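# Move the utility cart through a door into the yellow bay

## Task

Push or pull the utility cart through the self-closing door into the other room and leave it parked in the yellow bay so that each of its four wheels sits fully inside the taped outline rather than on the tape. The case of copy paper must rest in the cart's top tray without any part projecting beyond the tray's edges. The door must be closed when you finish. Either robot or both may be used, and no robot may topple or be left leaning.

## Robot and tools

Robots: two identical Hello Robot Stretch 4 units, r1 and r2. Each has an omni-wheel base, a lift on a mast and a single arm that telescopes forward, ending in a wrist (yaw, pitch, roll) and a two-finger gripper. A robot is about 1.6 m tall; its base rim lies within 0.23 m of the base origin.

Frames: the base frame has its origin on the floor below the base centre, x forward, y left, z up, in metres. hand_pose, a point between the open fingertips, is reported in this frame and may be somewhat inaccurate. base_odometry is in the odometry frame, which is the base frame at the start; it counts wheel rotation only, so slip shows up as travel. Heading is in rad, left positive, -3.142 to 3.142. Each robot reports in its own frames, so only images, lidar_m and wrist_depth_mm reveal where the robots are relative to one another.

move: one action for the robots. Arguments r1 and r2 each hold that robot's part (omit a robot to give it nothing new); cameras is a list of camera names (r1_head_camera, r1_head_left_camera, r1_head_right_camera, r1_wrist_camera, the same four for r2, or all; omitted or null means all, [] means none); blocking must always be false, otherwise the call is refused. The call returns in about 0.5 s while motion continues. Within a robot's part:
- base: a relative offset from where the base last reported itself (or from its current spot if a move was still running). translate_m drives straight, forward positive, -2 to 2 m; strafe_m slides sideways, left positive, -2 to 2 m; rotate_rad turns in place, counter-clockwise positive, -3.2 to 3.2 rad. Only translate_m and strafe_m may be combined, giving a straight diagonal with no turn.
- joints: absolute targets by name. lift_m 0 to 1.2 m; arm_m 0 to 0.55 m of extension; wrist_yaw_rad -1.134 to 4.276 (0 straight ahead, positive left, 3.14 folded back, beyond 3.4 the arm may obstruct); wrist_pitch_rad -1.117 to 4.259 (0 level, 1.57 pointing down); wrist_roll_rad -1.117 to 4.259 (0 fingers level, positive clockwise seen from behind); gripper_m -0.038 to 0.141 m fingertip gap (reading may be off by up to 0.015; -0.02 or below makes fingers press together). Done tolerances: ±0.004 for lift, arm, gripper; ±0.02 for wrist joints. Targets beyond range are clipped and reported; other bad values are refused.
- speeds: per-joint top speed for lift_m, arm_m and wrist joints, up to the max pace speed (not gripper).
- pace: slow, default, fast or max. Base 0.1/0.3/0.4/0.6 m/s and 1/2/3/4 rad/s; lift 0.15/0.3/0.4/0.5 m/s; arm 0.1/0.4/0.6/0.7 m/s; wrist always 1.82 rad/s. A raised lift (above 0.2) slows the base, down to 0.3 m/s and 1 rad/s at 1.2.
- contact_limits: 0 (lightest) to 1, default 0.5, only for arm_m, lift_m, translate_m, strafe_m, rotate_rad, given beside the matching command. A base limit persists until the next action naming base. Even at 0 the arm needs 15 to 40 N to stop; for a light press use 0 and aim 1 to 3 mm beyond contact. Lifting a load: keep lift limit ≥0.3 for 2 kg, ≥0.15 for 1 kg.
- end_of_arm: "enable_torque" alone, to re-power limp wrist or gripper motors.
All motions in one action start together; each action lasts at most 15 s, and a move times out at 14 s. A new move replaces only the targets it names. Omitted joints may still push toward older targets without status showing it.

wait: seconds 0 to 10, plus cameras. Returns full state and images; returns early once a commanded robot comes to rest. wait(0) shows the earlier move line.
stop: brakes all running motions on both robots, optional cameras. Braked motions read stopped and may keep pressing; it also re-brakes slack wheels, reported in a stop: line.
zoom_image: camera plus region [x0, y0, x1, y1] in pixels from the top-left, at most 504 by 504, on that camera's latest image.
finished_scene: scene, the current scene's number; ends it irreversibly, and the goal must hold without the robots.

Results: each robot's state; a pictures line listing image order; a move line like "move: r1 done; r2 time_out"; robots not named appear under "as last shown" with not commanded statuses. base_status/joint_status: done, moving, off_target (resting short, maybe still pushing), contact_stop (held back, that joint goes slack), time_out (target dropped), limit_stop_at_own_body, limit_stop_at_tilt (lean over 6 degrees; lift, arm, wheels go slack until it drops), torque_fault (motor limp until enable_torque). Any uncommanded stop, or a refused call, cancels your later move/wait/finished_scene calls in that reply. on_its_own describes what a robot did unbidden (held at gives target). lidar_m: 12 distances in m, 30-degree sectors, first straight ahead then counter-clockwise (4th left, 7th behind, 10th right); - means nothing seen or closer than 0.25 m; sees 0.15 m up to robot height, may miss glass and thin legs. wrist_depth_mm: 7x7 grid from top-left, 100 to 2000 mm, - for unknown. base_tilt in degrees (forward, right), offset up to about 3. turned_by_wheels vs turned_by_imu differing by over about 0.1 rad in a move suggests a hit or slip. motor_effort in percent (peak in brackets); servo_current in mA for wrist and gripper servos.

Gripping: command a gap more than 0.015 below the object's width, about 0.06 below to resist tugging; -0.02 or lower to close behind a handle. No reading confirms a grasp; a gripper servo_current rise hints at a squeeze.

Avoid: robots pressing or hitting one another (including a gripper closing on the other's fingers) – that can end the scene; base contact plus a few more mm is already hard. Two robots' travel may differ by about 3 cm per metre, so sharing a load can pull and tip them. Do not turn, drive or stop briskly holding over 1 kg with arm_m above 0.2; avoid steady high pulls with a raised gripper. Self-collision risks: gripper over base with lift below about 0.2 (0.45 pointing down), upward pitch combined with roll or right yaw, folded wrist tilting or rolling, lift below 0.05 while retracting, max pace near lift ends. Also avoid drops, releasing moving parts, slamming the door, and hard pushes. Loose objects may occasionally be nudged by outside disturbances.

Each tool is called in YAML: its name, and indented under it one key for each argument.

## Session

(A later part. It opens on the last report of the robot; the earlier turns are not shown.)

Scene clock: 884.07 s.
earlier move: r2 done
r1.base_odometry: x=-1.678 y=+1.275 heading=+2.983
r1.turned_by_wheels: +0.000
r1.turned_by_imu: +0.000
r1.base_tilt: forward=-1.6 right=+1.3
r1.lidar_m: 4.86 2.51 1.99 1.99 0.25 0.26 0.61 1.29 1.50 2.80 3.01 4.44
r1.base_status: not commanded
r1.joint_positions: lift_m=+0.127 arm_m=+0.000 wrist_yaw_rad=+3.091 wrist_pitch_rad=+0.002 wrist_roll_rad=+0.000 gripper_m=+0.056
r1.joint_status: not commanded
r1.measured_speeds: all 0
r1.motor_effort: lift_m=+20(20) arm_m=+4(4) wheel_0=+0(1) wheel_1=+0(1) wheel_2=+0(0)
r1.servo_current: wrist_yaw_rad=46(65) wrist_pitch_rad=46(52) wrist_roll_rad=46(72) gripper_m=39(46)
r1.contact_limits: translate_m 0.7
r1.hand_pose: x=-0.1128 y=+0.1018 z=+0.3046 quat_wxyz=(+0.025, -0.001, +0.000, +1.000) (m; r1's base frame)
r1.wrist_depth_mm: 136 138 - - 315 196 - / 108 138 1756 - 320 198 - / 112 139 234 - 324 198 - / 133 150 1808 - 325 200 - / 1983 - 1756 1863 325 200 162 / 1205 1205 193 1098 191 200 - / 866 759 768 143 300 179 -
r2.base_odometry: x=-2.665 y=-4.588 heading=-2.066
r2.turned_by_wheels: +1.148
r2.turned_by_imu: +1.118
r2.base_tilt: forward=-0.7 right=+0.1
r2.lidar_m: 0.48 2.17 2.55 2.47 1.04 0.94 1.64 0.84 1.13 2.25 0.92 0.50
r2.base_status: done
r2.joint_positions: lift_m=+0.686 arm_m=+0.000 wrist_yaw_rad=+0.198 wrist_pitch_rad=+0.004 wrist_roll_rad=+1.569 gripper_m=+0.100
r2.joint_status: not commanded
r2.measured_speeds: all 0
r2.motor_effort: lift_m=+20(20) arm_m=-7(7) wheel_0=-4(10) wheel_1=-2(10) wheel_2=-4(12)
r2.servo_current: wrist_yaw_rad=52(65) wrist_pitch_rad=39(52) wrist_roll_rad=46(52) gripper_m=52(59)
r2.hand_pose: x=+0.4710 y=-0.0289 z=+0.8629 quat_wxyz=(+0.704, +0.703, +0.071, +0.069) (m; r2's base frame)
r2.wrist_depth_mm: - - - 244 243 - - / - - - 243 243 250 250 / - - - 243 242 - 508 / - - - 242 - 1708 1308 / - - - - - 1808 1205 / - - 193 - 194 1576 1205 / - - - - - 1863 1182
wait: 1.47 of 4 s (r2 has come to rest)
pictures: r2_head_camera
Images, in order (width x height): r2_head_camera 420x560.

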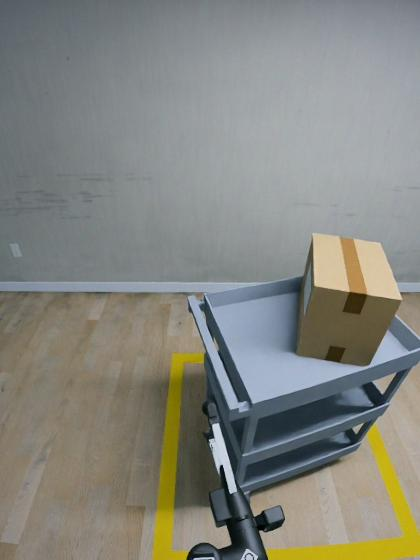

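move:
  blocking: false
  r2: {"base":{"strafe_m":-0.35},"pace":"slow"}
  cameras: []

wait:
  seconds: 5
  cameras: ["r2_head_camera"]

zoom_image:
  camera: "r2_head_camera"
  region: [0, 280, 420, 560]

Scene clock: 904.37 s.
move: r2 moving
r1: as last shown
r1.lidar_m: 4.86 2.51 1.98 1.97 0.25 0.26 0.64 1.31 1.50 2.81 3.04 4.46
r1.motor_effort: lift_m=+20(20) arm_m=+4(4) wheel_0=+0(0) wheel_1=+0(0) wheel_2=+0(0)
r1.servo_current: wrist_yaw_rad=59(59) wrist_pitch_rad=46(46) wrist_roll_rad=52(65) gripper_m=46(46)
r1.contact_limits: translate_m 0.7
r1.wrist_depth_mm: 136 138 - - 315 195 - / 108 138 1708 - 320 198 - / 112 139 245 - 322 198 - / 134 151 1756 - 324 199 - / 1983 - 1661 1863 325 199 162 / 1205 1205 193 1078 191 200 - / 854 750 759 143 301 179 -
r2.base_odometry: x=-2.678 y=-4.581 heading=-2.066
r2.turned_by_wheels: +0.000
r2.turned_by_imu: +0.001
r2.base_tilt: forward=-0.7 right=+0.1
r2.lidar_m: 0.50 2.16 2.57 2.48 1.03 0.99 1.63 0.85 1.12 2.25 0.89 0.53
r2.base_status: strafe_m moving
r2.joint_positions: lift_m=+0.686 arm_m=+0.000 wrist_yaw_rad=+0.198 wrist_pitch_rad=+0.004 wrist_roll_rad=+1.569 gripper_m=+0.100
r2.joint_status: not commanded
r2.measured_speeds: translate_m=+0.000 strafe_m=-0.058 rotate_rad=+0.001 lift_m=+0.000 arm_m=+0.000 wrist_yaw_rad=+0.000 wrist_pitch_rad=+0.000 wrist_roll_rad=+0.000
r2.motor_effort: lift_m=+20(20) arm_m=-7(7) wheel_0=+6(8) wheel_1=-7(9) wheel_2=+0(4)
r2.servo_current: wrist_yaw_rad=46(59) wrist_pitch_rad=39(52) wrist_roll_rad=59(59) gripper_m=52(52)
r2.hand_pose: x=+0.4710 y=-0.0289 z=+0.8629 quat_wxyz=(+0.704, +0.703, +0.071, +0.069) (m; r2's base frame)
r2.wrist_depth_mm: - - - 246 247 - - / - - - 246 245 252 253 / - - - 245 246 265 418 / - - - 245 - 1756 1281 / - - - - - 1708 1205 / - - 193 - 193 1499 1205 / - - - - - 1863 1205
pictures: none
No camera images: "cameras" was empty.

Scene clock: 908.50 s.
earlier move: r2 done
r1.base_odometry: x=-1.678 y=+1.275 heading=+2.983
r1.turned_by_wheels: +0.000
r1.turned_by_imu: +0.000
r1.base_tilt: forward=-1.6 right=+1.3
r1.lidar_m: 4.85 2.49 1.97 1.97 0.25 0.25 0.63 1.31 1.50 2.81 3.01 4.46
r1.base_status: not commanded
r1.joint_positions: lift_m=+0.127 arm_m=+0.000 wrist_yaw_rad=+3.091 wrist_pitch_rad=+0.002 wrist_roll_rad=+0.000 gripper_m=+0.056
r1.joint_status: not commanded
r1.measured_speeds: all 0
r1.motor_effort: lift_m=+20(20) arm_m=+4(4) wheel_0=+0(1) wheel_1=+0(0) wheel_2=+0(0)
r1.servo_current: wrist_yaw_rad=59(72) wrist_pitch_rad=46(52) wrist_roll_rad=33(72) gripper_m=39(52)
r1.contact_limits: translate_m 0.7
r1.hand_pose: x=-0.1128 y=+0.1018 z=+0.3046 quat_wxyz=(+0.025, -0.001, +0.000, +1.000) (m; r1's base frame)
r1.wrist_depth_mm: 136 138 - - 315 196 - / 108 138 - - 319 197 - / 112 138 244 - 322 199 - / 134 150 - - 324 199 - / 1983 - - 1661 325 200 162 / 1205 1205 193 1098 190 200 - / 842 759 759 143 301 179 -
r2.base_odometry: x=-2.973 y=-4.422 heading=-2.066
r2.turned_by_wheels: +0.000
r2.turned_by_imu: +0.001
r2.base_tilt: forward=-0.6 right=+0.1
r2.lidar_m: 0.54 0.53 2.89 2.61 1.25 4.19 0.76 0.81 1.15 1.88 2.04 0.60
r2.base_status: done
r2.joint_positions: lift_m=+0.686 arm_m=+0.000 wrist_yaw_rad=+0.198 wrist_pitch_rad=+0.004 wrist_roll_rad=+1.569 gripper_m=+0.100
r2.joint_status: not commanded
r2.measured_speeds: all 0
r2.motor_effort: lift_m=+20(20) arm_m=-7(7) wheel_0=+3(10) wheel_1=-4(9) wheel_2=+0(4)
r2.servo_current: wrist_yaw_rad=39(59) wrist_pitch_rad=39(52) wrist_roll_rad=59(65) gripper_m=52(59)
r2.hand_pose: x=+0.4710 y=-0.0289 z=+0.8629 quat_wxyz=(+0.704, +0.703, +0.071, +0.069) (m; r2's base frame)
r2.wrist_depth_mm: - - 484 325 - - - / - 373 377 324 - - - / - 404 407 324 - - - / - 436 445 325 324 - - / - - 462 322 324 - - / - - 190 322 192 - - / - - - - - 1808 -
wait: 4.13 of 5 s (r2 has come to rest)
pictures: r2_head_camera
Images, in order (width x height): r2_head_camera 420x560.

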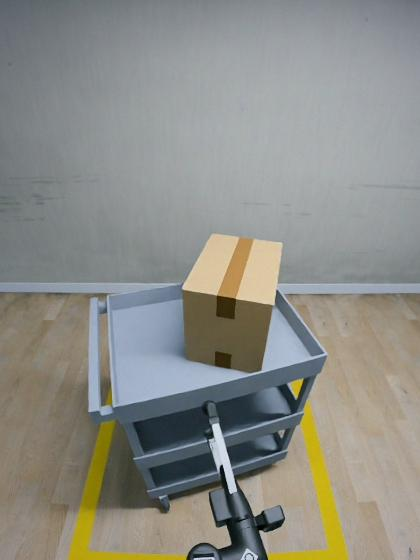

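Scaled by 1.200 from the camera's 420x560 image, which has a finer 1200x1600 frame.

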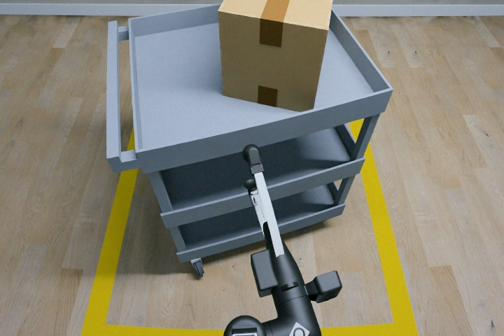

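zoom_image:
  camera: "r2_head_camera"
  region: [230, 370, 350, 530]

move:
  blocking: false
  r2: {"base":{"strafe_m":-0.35},"pace":"slow"}
  cameras: []

wait:
  seconds: 5
  cameras: ["r2_head_camera"]

zoom_image:
  camera: "r2_head_camera"
  region: [60, 340, 240, 540]

Scaled by 3.150 from the camera's 420x560 image, which has a finer 1200x1600 frame.

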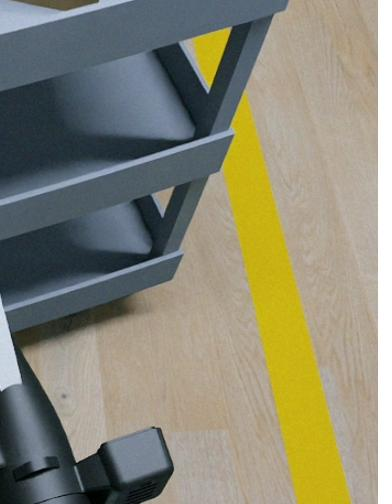

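Scene clock: 918.40 s.
move: r2 moving
r1: as last shown
r1.lidar_m: 4.84 2.52 1.97 1.98 0.25 0.25 0.63 1.32 1.50 2.80 3.01 4.45
r1.motor_effort: lift_m=+20(20) arm_m=+4(4) wheel_0=+0(1) wheel_1=+0(1) wheel_2=+0(0)
r1.servo_current: wrist_yaw_rad=39(65) wrist_pitch_rad=46(46) wrist_roll_rad=26(65) gripper_m=39(46)
r1.contact_limits: translate_m 0.7
r1.wrist_depth_mm: 136 138 - - 315 195 - / 108 138 - - 320 196 - / 112 138 245 - 322 198 - / 134 150 - - 324 199 - / 1863 - - 1756 324 200 162 / 1205 1205 193 1060 191 199 - / 854 750 768 143 301 179 -
r2.base_odometry: x=-2.986 y=-4.415 heading=-2.066
r2.turned_by_wheels: +0.000
r2.turned_by_imu: +0.000
r2.base_tilt: forward=-0.7 right=+0.1
r2.lidar_m: 0.55 0.53 2.90 2.59 1.25 4.22 0.76 0.81 1.15 1.90 2.03 0.63
r2.base_status: strafe_m moving
r2.joint_positions: lift_m=+0.686 arm_m=+0.000 wrist_yaw_rad=+0.198 wrist_pitch_rad=+0.004 wrist_roll_rad=+1.569 gripper_m=+0.100
r2.joint_status: not commanded
r2.measured_speeds: translate_m=+0.000 strafe_m=-0.057 rotate_rad=-0.002 lift_m=+0.000 arm_m=+0.000 wrist_yaw_rad=+0.000 wrist_pitch_rad=+0.000 wrist_roll_rad=+0.000
r2.motor_effort: lift_m=+20(20) arm_m=-6(7) wheel_0=+5(9) wheel_1=-7(8) wheel_2=+0(1)
r2.servo_current: wrist_yaw_rad=39(59) wrist_pitch_rad=39(46) wrist_roll_rad=39(59) gripper_m=52(52)
r2.hand_pose: x=+0.4710 y=-0.0289 z=+0.8629 quat_wxyz=(+0.704, +0.703, +0.071, +0.069) (m; r2's base frame)
r2.wrist_depth_mm: - - 564 327 - - - / - 375 377 329 - - - / - 402 402 327 - - - / - 436 439 325 325 - - / - 462 469 325 324 - - / - - 189 324 187 - - / - - - - - 1863 -
pictures: none
No camera images: "cameras" was empty.

Scene clock: 922.53 s.
earlier move: r2 done
r1.base_odometry: x=-1.678 y=+1.275 heading=+2.983
r1.turned_by_wheels: +0.000
r1.turned_by_imu: +0.000
r1.base_tilt: forward=-1.6 right=+1.3
r1.lidar_m: 4.86 2.51 1.99 1.98 0.25 0.26 0.62 1.31 1.49 2.81 3.00 4.42
r1.base_status: not commanded
r1.joint_positions: lift_m=+0.127 arm_m=+0.000 wrist_yaw_rad=+3.091 wrist_pitch_rad=+0.002 wrist_roll_rad=+0.000 gripper_m=+0.056
r1.joint_status: not commanded
r1.measured_speeds: all 0
r1.motor_effort: lift_m=+20(20) arm_m=+4(4) wheel_0=+0(1) wheel_1=+0(1) wheel_2=+0(0)
r1.servo_current: wrist_yaw_rad=46(65) wrist_pitch_rad=39(52) wrist_roll_rad=39(72) gripper_m=46(46)
r1.contact_limits: translate_m 0.7
r1.hand_pose: x=-0.1128 y=+0.1018 z=+0.3046 quat_wxyz=(+0.025, -0.001, +0.000, +1.000) (m; r1's base frame)
r1.wrist_depth_mm: 136 138 - - 319 195 - / 108 138 - - 320 197 - / 112 139 245 - 322 198 - / 134 150 - - 324 200 - / 1983 - - 1921 327 200 163 / 1205 1229 193 1098 191 200 - / 854 750 759 143 301 179 -
r2.base_odometry: x=-3.281 y=-4.255 heading=-2.066
r2.turned_by_wheels: +0.000
r2.turned_by_imu: +0.001
r2.base_tilt: forward=-0.6 right=+0.1
r2.lidar_m: 0.61 0.61 0.75 2.66 1.52 0.79 0.77 0.84 1.17 1.55 1.67 2.07
r2.base_status: done
r2.joint_positions: lift_m=+0.686 arm_m=+0.000 wrist_yaw_rad=+0.198 wrist_pitch_rad=+0.004 wrist_roll_rad=+1.569 gripper_m=+0.100
r2.joint_status: not commanded
r2.measured_speeds: all 0
r2.motor_effort: lift_m=+20(20) arm_m=-7(7) wheel_0=+4(11) wheel_1=-5(8) wheel_2=+0(2)
r2.servo_current: wrist_yaw_rad=39(59) wrist_pitch_rad=46(52) wrist_roll_rad=39(65) gripper_m=46(59)
r2.hand_pose: x=+0.4710 y=-0.0289 z=+0.8629 quat_wxyz=(+0.704, +0.703, +0.071, +0.069) (m; r2's base frame)
r2.wrist_depth_mm: - - - - - 1537 1160 / - - - - - 1576 1182 / - - - - - 1576 1229 / - - - - 413 1464 1205 / - - 621 404 404 - - / - - 195 402 192 - - / - - 452 - - - -
wait: 4.13 of 5 s (r2 has come to rest)
pictures: r2_head_camera
Images, in order (width x height): r2_head_camera 420x560.

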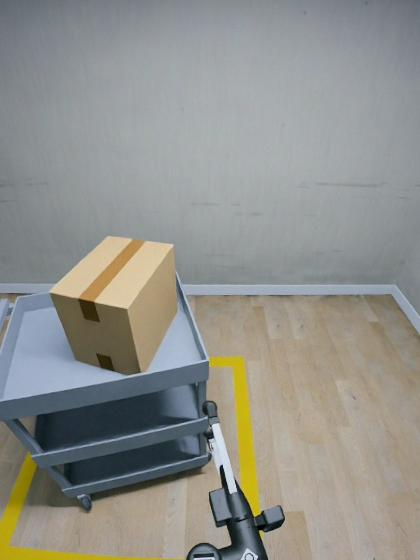

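Scaled by 2.520 from the camera's 420x560 image, which has a finer 1200x1600 frame.

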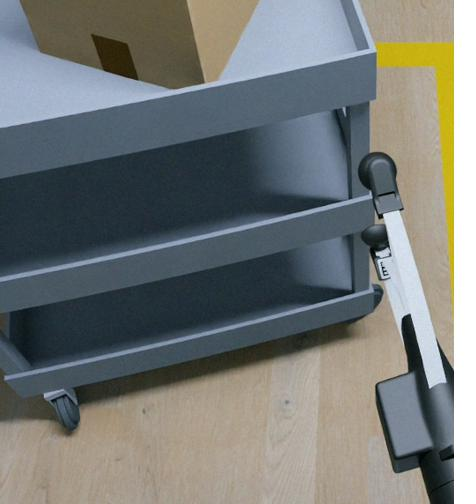

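move:
  blocking: false
  r1: {"base":{"translate_m":0.9},"pace":"default"}
  cameras: []

wait:
  seconds: 6
  cameras: []

move:
  blocking: false
  r1: {"base":{"rotate_rad":2.6}}
  cameras: []

wait:
  seconds: 4
  cameras: ["r1_head_camera","r1_head_left_camera","r1_head_right_camera"]

Scene clock: 941.10 s.
move: r1 moving
r1.base_odometry: x=-1.709 y=+1.280 heading=+2.984
r1.turned_by_wheels: +0.001
r1.turned_by_imu: +0.000
r1.base_tilt: forward=-1.6 right=+1.3
r1.lidar_m: 4.83 2.52 1.97 1.96 0.25 0.25 0.64 1.33 1.55 2.81 3.03 4.47
r1.base_status: translate_m moving
r1.joint_positions: lift_m=+0.127 arm_m=+0.000 wrist_yaw_rad=+3.091 wrist_pitch_rad=+0.002 wrist_roll_rad=+0.000 gripper_m=+0.056
r1.joint_status: not commanded
r1.measured_speeds: translate_m=+0.121 strafe_m=+0.001 rotate_rad=+0.003 lift_m=+0.000 arm_m=+0.000 wrist_yaw_rad=+0.000 wrist_pitch_rad=+0.000 wrist_roll_rad=+0.000
r1.motor_effort: lift_m=+20(20) arm_m=+4(4) wheel_0=+5(6) wheel_1=+11(12) wheel_2=-8(9)
r1.servo_current: wrist_yaw_rad=46(52) wrist_pitch_rad=39(46) wrist_roll_rad=59(65) gripper_m=39(46)
r1.hand_pose: x=-0.1128 y=+0.1018 z=+0.3046 quat_wxyz=(+0.025, -0.001, +0.000, +1.000) (m; r1's base frame)
r1.wrist_depth_mm: 136 137 - - 320 196 - / 108 138 - - 322 198 - / 114 139 241 - 327 199 - / 129 148 - - 329 200 - / 1983 - - 1983 330 200 163 / 1205 1182 195 1078 191 201 163 / 854 750 759 153 304 179 -
r2: as last shown
r2.turned_by_imu: +0.000
r2.base_tilt: forward=-0.7 right=+0.0
r2.lidar_m: 0.61 0.61 0.74 2.66 1.53 0.81 0.78 0.83 1.16 1.57 1.70 2.07
r2.motor_effort: lift_m=+20(20) arm_m=-7(7) wheel_0=+5(5) wheel_1=-4(5) wheel_2=+0(0)
r2.servo_current: wrist_yaw_rad=52(52) wrist_pitch_rad=46(46) wrist_roll_rad=52(59) gripper_m=46(52)
r2.wrist_depth_mm: - - - - - 1576 1182 / - - - - - 1618 1182 / - - - - - 1576 1255 / - - - - 410 1430 1205 / - - 615 404 402 - - / - - 194 402 192 - - / - - 452 - - - -
pictures: none
No camera images: "cameras" was empty.

Scene clock: 945.10 s.
earlier move: r1 done
r1.base_odometry: x=-2.567 y=+1.417 heading=+2.984
r1.turned_by_wheels: +0.000
r1.turned_by_imu: +0.000
r1.base_tilt: forward=-1.6 right=+1.2
r1.lidar_m: 3.95 2.38 1.87 1.83 2.00 1.83 1.46 1.38 2.93 2.88 3.13 4.02
r1.base_status: done
r1.joint_positions: lift_m=+0.127 arm_m=+0.000 wrist_yaw_rad=+3.091 wrist_pitch_rad=+0.002 wrist_roll_rad=+0.000 gripper_m=+0.056
r1.joint_status: not commanded
r1.measured_speeds: all 0
r1.motor_effort: lift_m=+20(20) arm_m=+4(4) wheel_0=+3(8) wheel_1=+1(12) wheel_2=+0(10)
r1.servo_current: wrist_yaw_rad=33(72) wrist_pitch_rad=39(46) wrist_roll_rad=33(65) gripper_m=39(52)
r1.hand_pose: x=-0.1128 y=+0.1018 z=+0.3046 quat_wxyz=(+0.025, -0.001, +0.000, +1.000) (m; r1's base frame)
r1.wrist_depth_mm: 136 138 - - - - - / 109 138 - - - - - / 115 138 215 - - - - / 135 151 241 - - - - / 146 - - 1661 - 1921 1756 / 1205 1205 193 1205 187 1160 1118 / 842 750 759 788 788 768 809
r2.base_odometry: x=-3.281 y=-4.255 heading=-2.066
r2.turned_by_wheels: +0.000
r2.turned_by_imu: +0.001
r2.base_tilt: forward=-0.6 right=+0.1
r2.lidar_m: 0.60 0.62 0.73 2.66 1.53 0.79 0.77 0.79 1.17 1.57 1.69 2.09
r2.base_status: not commanded
r2.joint_positions: lift_m=+0.686 arm_m=+0.000 wrist_yaw_rad=+0.198 wrist_pitch_rad=+0.004 wrist_roll_rad=+1.569 gripper_m=+0.100
r2.joint_status: not commanded
r2.measured_speeds: all 0
r2.motor_effort: lift_m=+20(20) arm_m=-7(7) wheel_0=+4(5) wheel_1=-4(5) wheel_2=+0(0)
r2.servo_current: wrist_yaw_rad=46(65) wrist_pitch_rad=39(52) wrist_roll_rad=39(59) gripper_m=52(59)
r2.hand_pose: x=+0.4710 y=-0.0289 z=+0.8629 quat_wxyz=(+0.704, +0.703, +0.071, +0.069) (m; r2's base frame)
r2.wrist_depth_mm: - - - - - 1537 1160 / - - - - - 1618 1182 / - - - - - 1618 1255 / - - - - 410 1464 1205 / - - 621 404 399 - - / - - 195 402 192 - - / - - 452 - - - -
wait: 4.00 of 6 s (r1 has come to rest)
pictures: none
No camera images: "cameras" was empty.

Scene clock: 945.60 s.
move: r1 moving
r1.base_odometry: x=-2.567 y=+1.417 heading=-3.048
r1.turned_by_wheels: +0.252
r1.turned_by_imu: +0.252
r1.base_tilt: forward=-1.6 right=+1.3
r1.lidar_m: 3.21 2.05 1.82 1.85 1.98 1.73 1.51 2.27 2.89 2.91 3.59 3.96
r1.base_status: rotate_rad moving
r1.joint_positions: lift_m=+0.127 arm_m=+0.000 wrist_yaw_rad=+3.091 wrist_pitch_rad=+0.002 wrist_roll_rad=+0.000 gripper_m=+0.056
r1.joint_status: not commanded
r1.measured_speeds: translate_m=+0.000 strafe_m=+0.001 rotate_rad=+0.972 lift_m=+0.000 arm_m=+0.000 wrist_yaw_rad=+0.000 wrist_pitch_rad=+0.000 wrist_roll_rad=+0.000
r1.motor_effort: lift_m=+20(20) arm_m=+4(4) wheel_0=-7(9) wheel_1=-7(8) wheel_2=-8(8)
r1.servo_current: wrist_yaw_rad=39(72) wrist_pitch_rad=46(46) wrist_roll_rad=46(72) gripper_m=39(46)
r1.hand_pose: x=-0.1128 y=+0.1018 z=+0.3046 quat_wxyz=(+0.025, -0.001, +0.000, +1.000) (m; r1's base frame)
r1.wrist_depth_mm: 136 138 - - - - - / 109 138 - - - - - / 116 139 216 - - - - / 135 152 244 - - - - / 1708 1983 - - - - - / 1182 1205 194 1205 187 1160 1138 / 854 759 759 809 778 768 798
r2: as last shown
r2.turned_by_imu: +0.000
r2.base_tilt: forward=-0.7 right=+0.1
r2.lidar_m: 0.59 0.61 0.73 2.67 1.53 0.79 0.77 0.82 1.17 1.57 1.66 2.09
r2.motor_effort: lift_m=+20(20) arm_m=-7(7) wheel_0=+5(5) wheel_1=-4(5) wheel_2=+0(0)
r2.servo_current: wrist_yaw_rad=52(52) wrist_pitch_rad=39(46) wrist_roll_rad=59(59) gripper_m=52(52)
r2.wrist_depth_mm: - - - - - 1576 1182 / - - - - - 1618 1182 / - - - - - 1618 1281 / - - - - 413 1430 1205 / - - 627 404 404 - - / - - 195 402 192 - - / - - 452 - - - -
pictures: none
No camera images: "cameras" was empty.

Scene clock: 947.70 s.
earlier move: r1 done
r1.base_odometry: x=-2.567 y=+1.417 heading=-0.700
r1.turned_by_wheels: +2.348
r1.turned_by_imu: +2.361
r1.base_tilt: forward=-1.6 right=+1.3
r1.lidar_m: 1.84 1.76 1.86 2.77 2.87 3.05 4.10 3.99 2.48 1.88 1.83 1.97
r1.base_status: done
r1.joint_positions: lift_m=+0.127 arm_m=+0.000 wrist_yaw_rad=+3.091 wrist_pitch_rad=+0.002 wrist_roll_rad=+0.000 gripper_m=+0.056
r1.joint_status: not commanded
r1.measured_speeds: all 0
r1.motor_effort: lift_m=+20(20) arm_m=+4(4) wheel_0=-3(11) wheel_1=+0(9) wheel_2=+0(9)
r1.servo_current: wrist_yaw_rad=39(72) wrist_pitch_rad=39(52) wrist_roll_rad=59(72) gripper_m=33(46)
r1.hand_pose: x=-0.1128 y=+0.1018 z=+0.3046 quat_wxyz=(+0.025, -0.001, +0.000, +1.000) (m; r1's base frame)
r1.wrist_depth_mm: 136 139 - - - - - / 113 139 - - - - - / 117 139 271 - - - - / 137 161 - - - - - / 1983 - - - - - - / 1205 1229 193 1182 187 1182 1138 / 866 750 750 798 788 778 809
r2.base_odometry: x=-3.281 y=-4.255 heading=-2.066
r2.turned_by_wheels: +0.000
r2.turned_by_imu: +0.000
r2.base_tilt: forward=-0.7 right=+0.1
r2.lidar_m: 0.62 0.60 0.74 2.66 1.29 0.78 0.77 0.81 1.16 1.58 1.67 2.07
r2.base_status: not commanded
r2.joint_positions: lift_m=+0.686 arm_m=+0.000 wrist_yaw_rad=+0.198 wrist_pitch_rad=+0.004 wrist_roll_rad=+1.569 gripper_m=+0.100
r2.joint_status: not commanded
r2.measured_speeds: all 0
r2.motor_effort: lift_m=+20(20) arm_m=-7(7) wheel_0=+5(5) wheel_1=-4(5) wheel_2=+0(1)
r2.servo_current: wrist_yaw_rad=46(59) wrist_pitch_rad=46(52) wrist_roll_rad=46(59) gripper_m=52(59)
r2.hand_pose: x=+0.4710 y=-0.0289 z=+0.8629 quat_wxyz=(+0.704, +0.703, +0.071, +0.069) (m; r2's base frame)
r2.wrist_depth_mm: - - - - - 1618 1182 / - - - - - 1576 1160 / - - - - - 1576 1255 / - - - - 407 1430 1205 / - - 621 402 402 - - / - - 195 404 192 - - / - - 455 - - - -
wait: 2.10 of 4 s (r1 has come to rest)
pictures: r1_head_camera, r1_head_left_camera, r1_head_right_camera
Images, in order (width x height): r1_head_camera 420x560, r1_head_left_camera 420x672, r1_head_right_camera 420x672.

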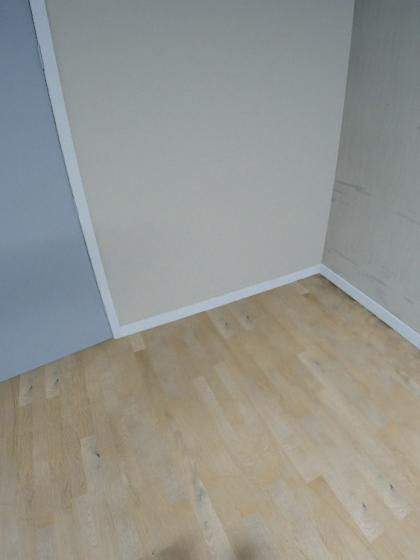

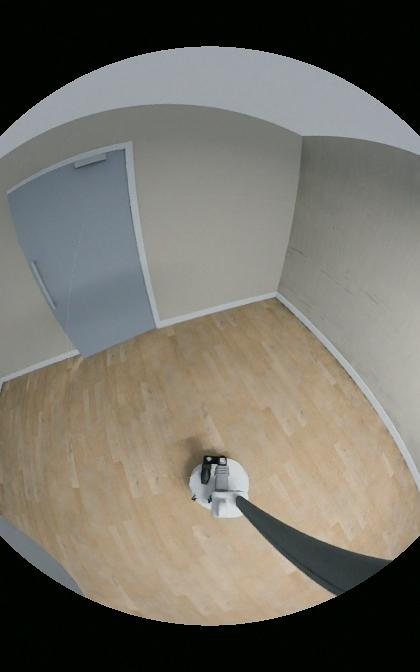

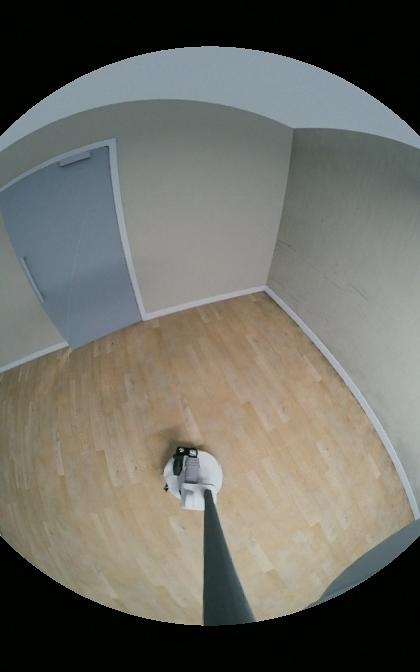

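wait:
  seconds: 6
  cameras: ["r1_head_left_camera"]

zoom_image:
  camera: "r1_head_left_camera"
  region: [0, 130, 200, 390]

Scene clock: 956.93 s.
r1.base_odometry: x=-2.567 y=+1.417 heading=-0.700
r1.turned_by_wheels: +0.000
r1.turned_by_imu: -0.001
r1.base_tilt: forward=-1.6 right=+1.3
r1.lidar_m: 1.83 1.79 1.92 2.81 2.85 3.04 4.08 4.00 2.45 1.89 1.83 1.98
r1.base_status: done
r1.joint_positions: lift_m=+0.127 arm_m=+0.000 wrist_yaw_rad=+3.091 wrist_pitch_rad=+0.002 wrist_roll_rad=+0.000 gripper_m=+0.056
r1.joint_status: not commanded
r1.measured_speeds: all 0
r1.motor_effort: lift_m=+20(20) arm_m=+4(4) wheel_0=-3(11) wheel_1=+0(9) wheel_2=+0(9)
r1.servo_current: wrist_yaw_rad=46(72) wrist_pitch_rad=46(52) wrist_roll_rad=33(72) gripper_m=39(46)
r1.hand_pose: x=-0.1128 y=+0.1018 z=+0.3046 quat_wxyz=(+0.025, -0.001, +0.000, +1.000) (m; r1's base frame)
r1.wrist_depth_mm: 136 138 - - - - - / 113 139 - - - - - / 117 140 271 - - - - / 137 162 - - - - - / 1921 - - - - - - / 1205 1229 193 1182 187 1138 1118 / 842 750 759 798 788 768 820
r2.base_odometry: x=-3.281 y=-4.255 heading=-2.066
r2.turned_by_wheels: +0.000
r2.turned_by_imu: +0.001
r2.base_tilt: forward=-0.7 right=+0.1
r2.lidar_m: 0.59 0.62 0.74 2.70 1.19 0.81 0.79 0.82 1.18 1.57 1.69 2.10
r2.base_status: not commanded
r2.joint_positions: lift_m=+0.686 arm_m=+0.000 wrist_yaw_rad=+0.198 wrist_pitch_rad=+0.004 wrist_roll_rad=+1.569 gripper_m=+0.100
r2.joint_status: not commanded
r2.measured_speeds: all 0
r2.motor_effort: lift_m=+20(20) arm_m=-7(7) wheel_0=+4(5) wheel_1=-5(5) wheel_2=+0(1)
r2.servo_current: wrist_yaw_rad=39(59) wrist_pitch_rad=39(52) wrist_roll_rad=59(59) gripper_m=52(59)
r2.hand_pose: x=+0.4710 y=-0.0289 z=+0.8629 quat_wxyz=(+0.704, +0.703, +0.071, +0.069) (m; r2's base frame)
r2.wrist_depth_mm: - - - - - 1537 1182 / - - - - - 1618 1182 / - - - - - 1576 1281 / - - - - 410 1430 1205 / - - 615 407 404 - - / - - 195 402 192 - - / - - 449 - - - -
wait: 6.00 s; at rest from the start
pictures: r1_head_left_camera
Images, in order (width x height): r1_head_left_camera 420x672.

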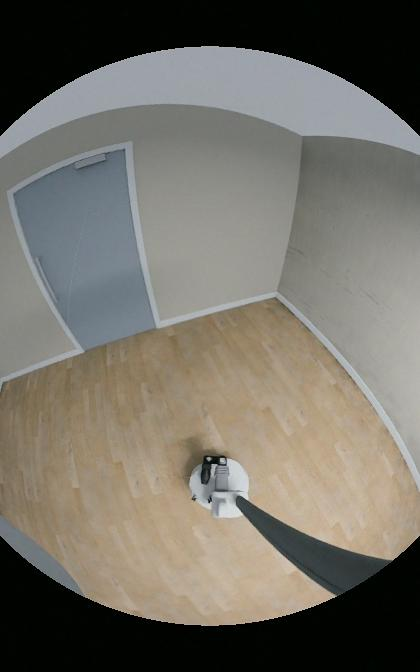

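Scaled by 1.938 from the camera's 420x672 image, which has a finer 600x960 frame.

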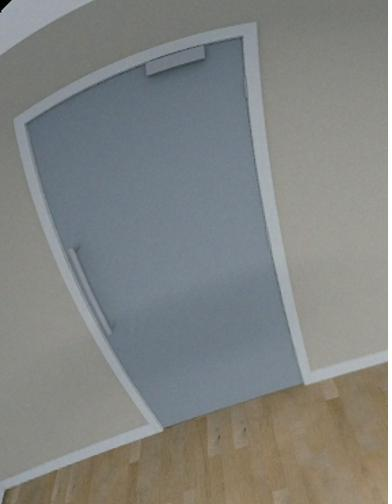

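finished_scene:
  scene: 1

The scene is finished: the task was done.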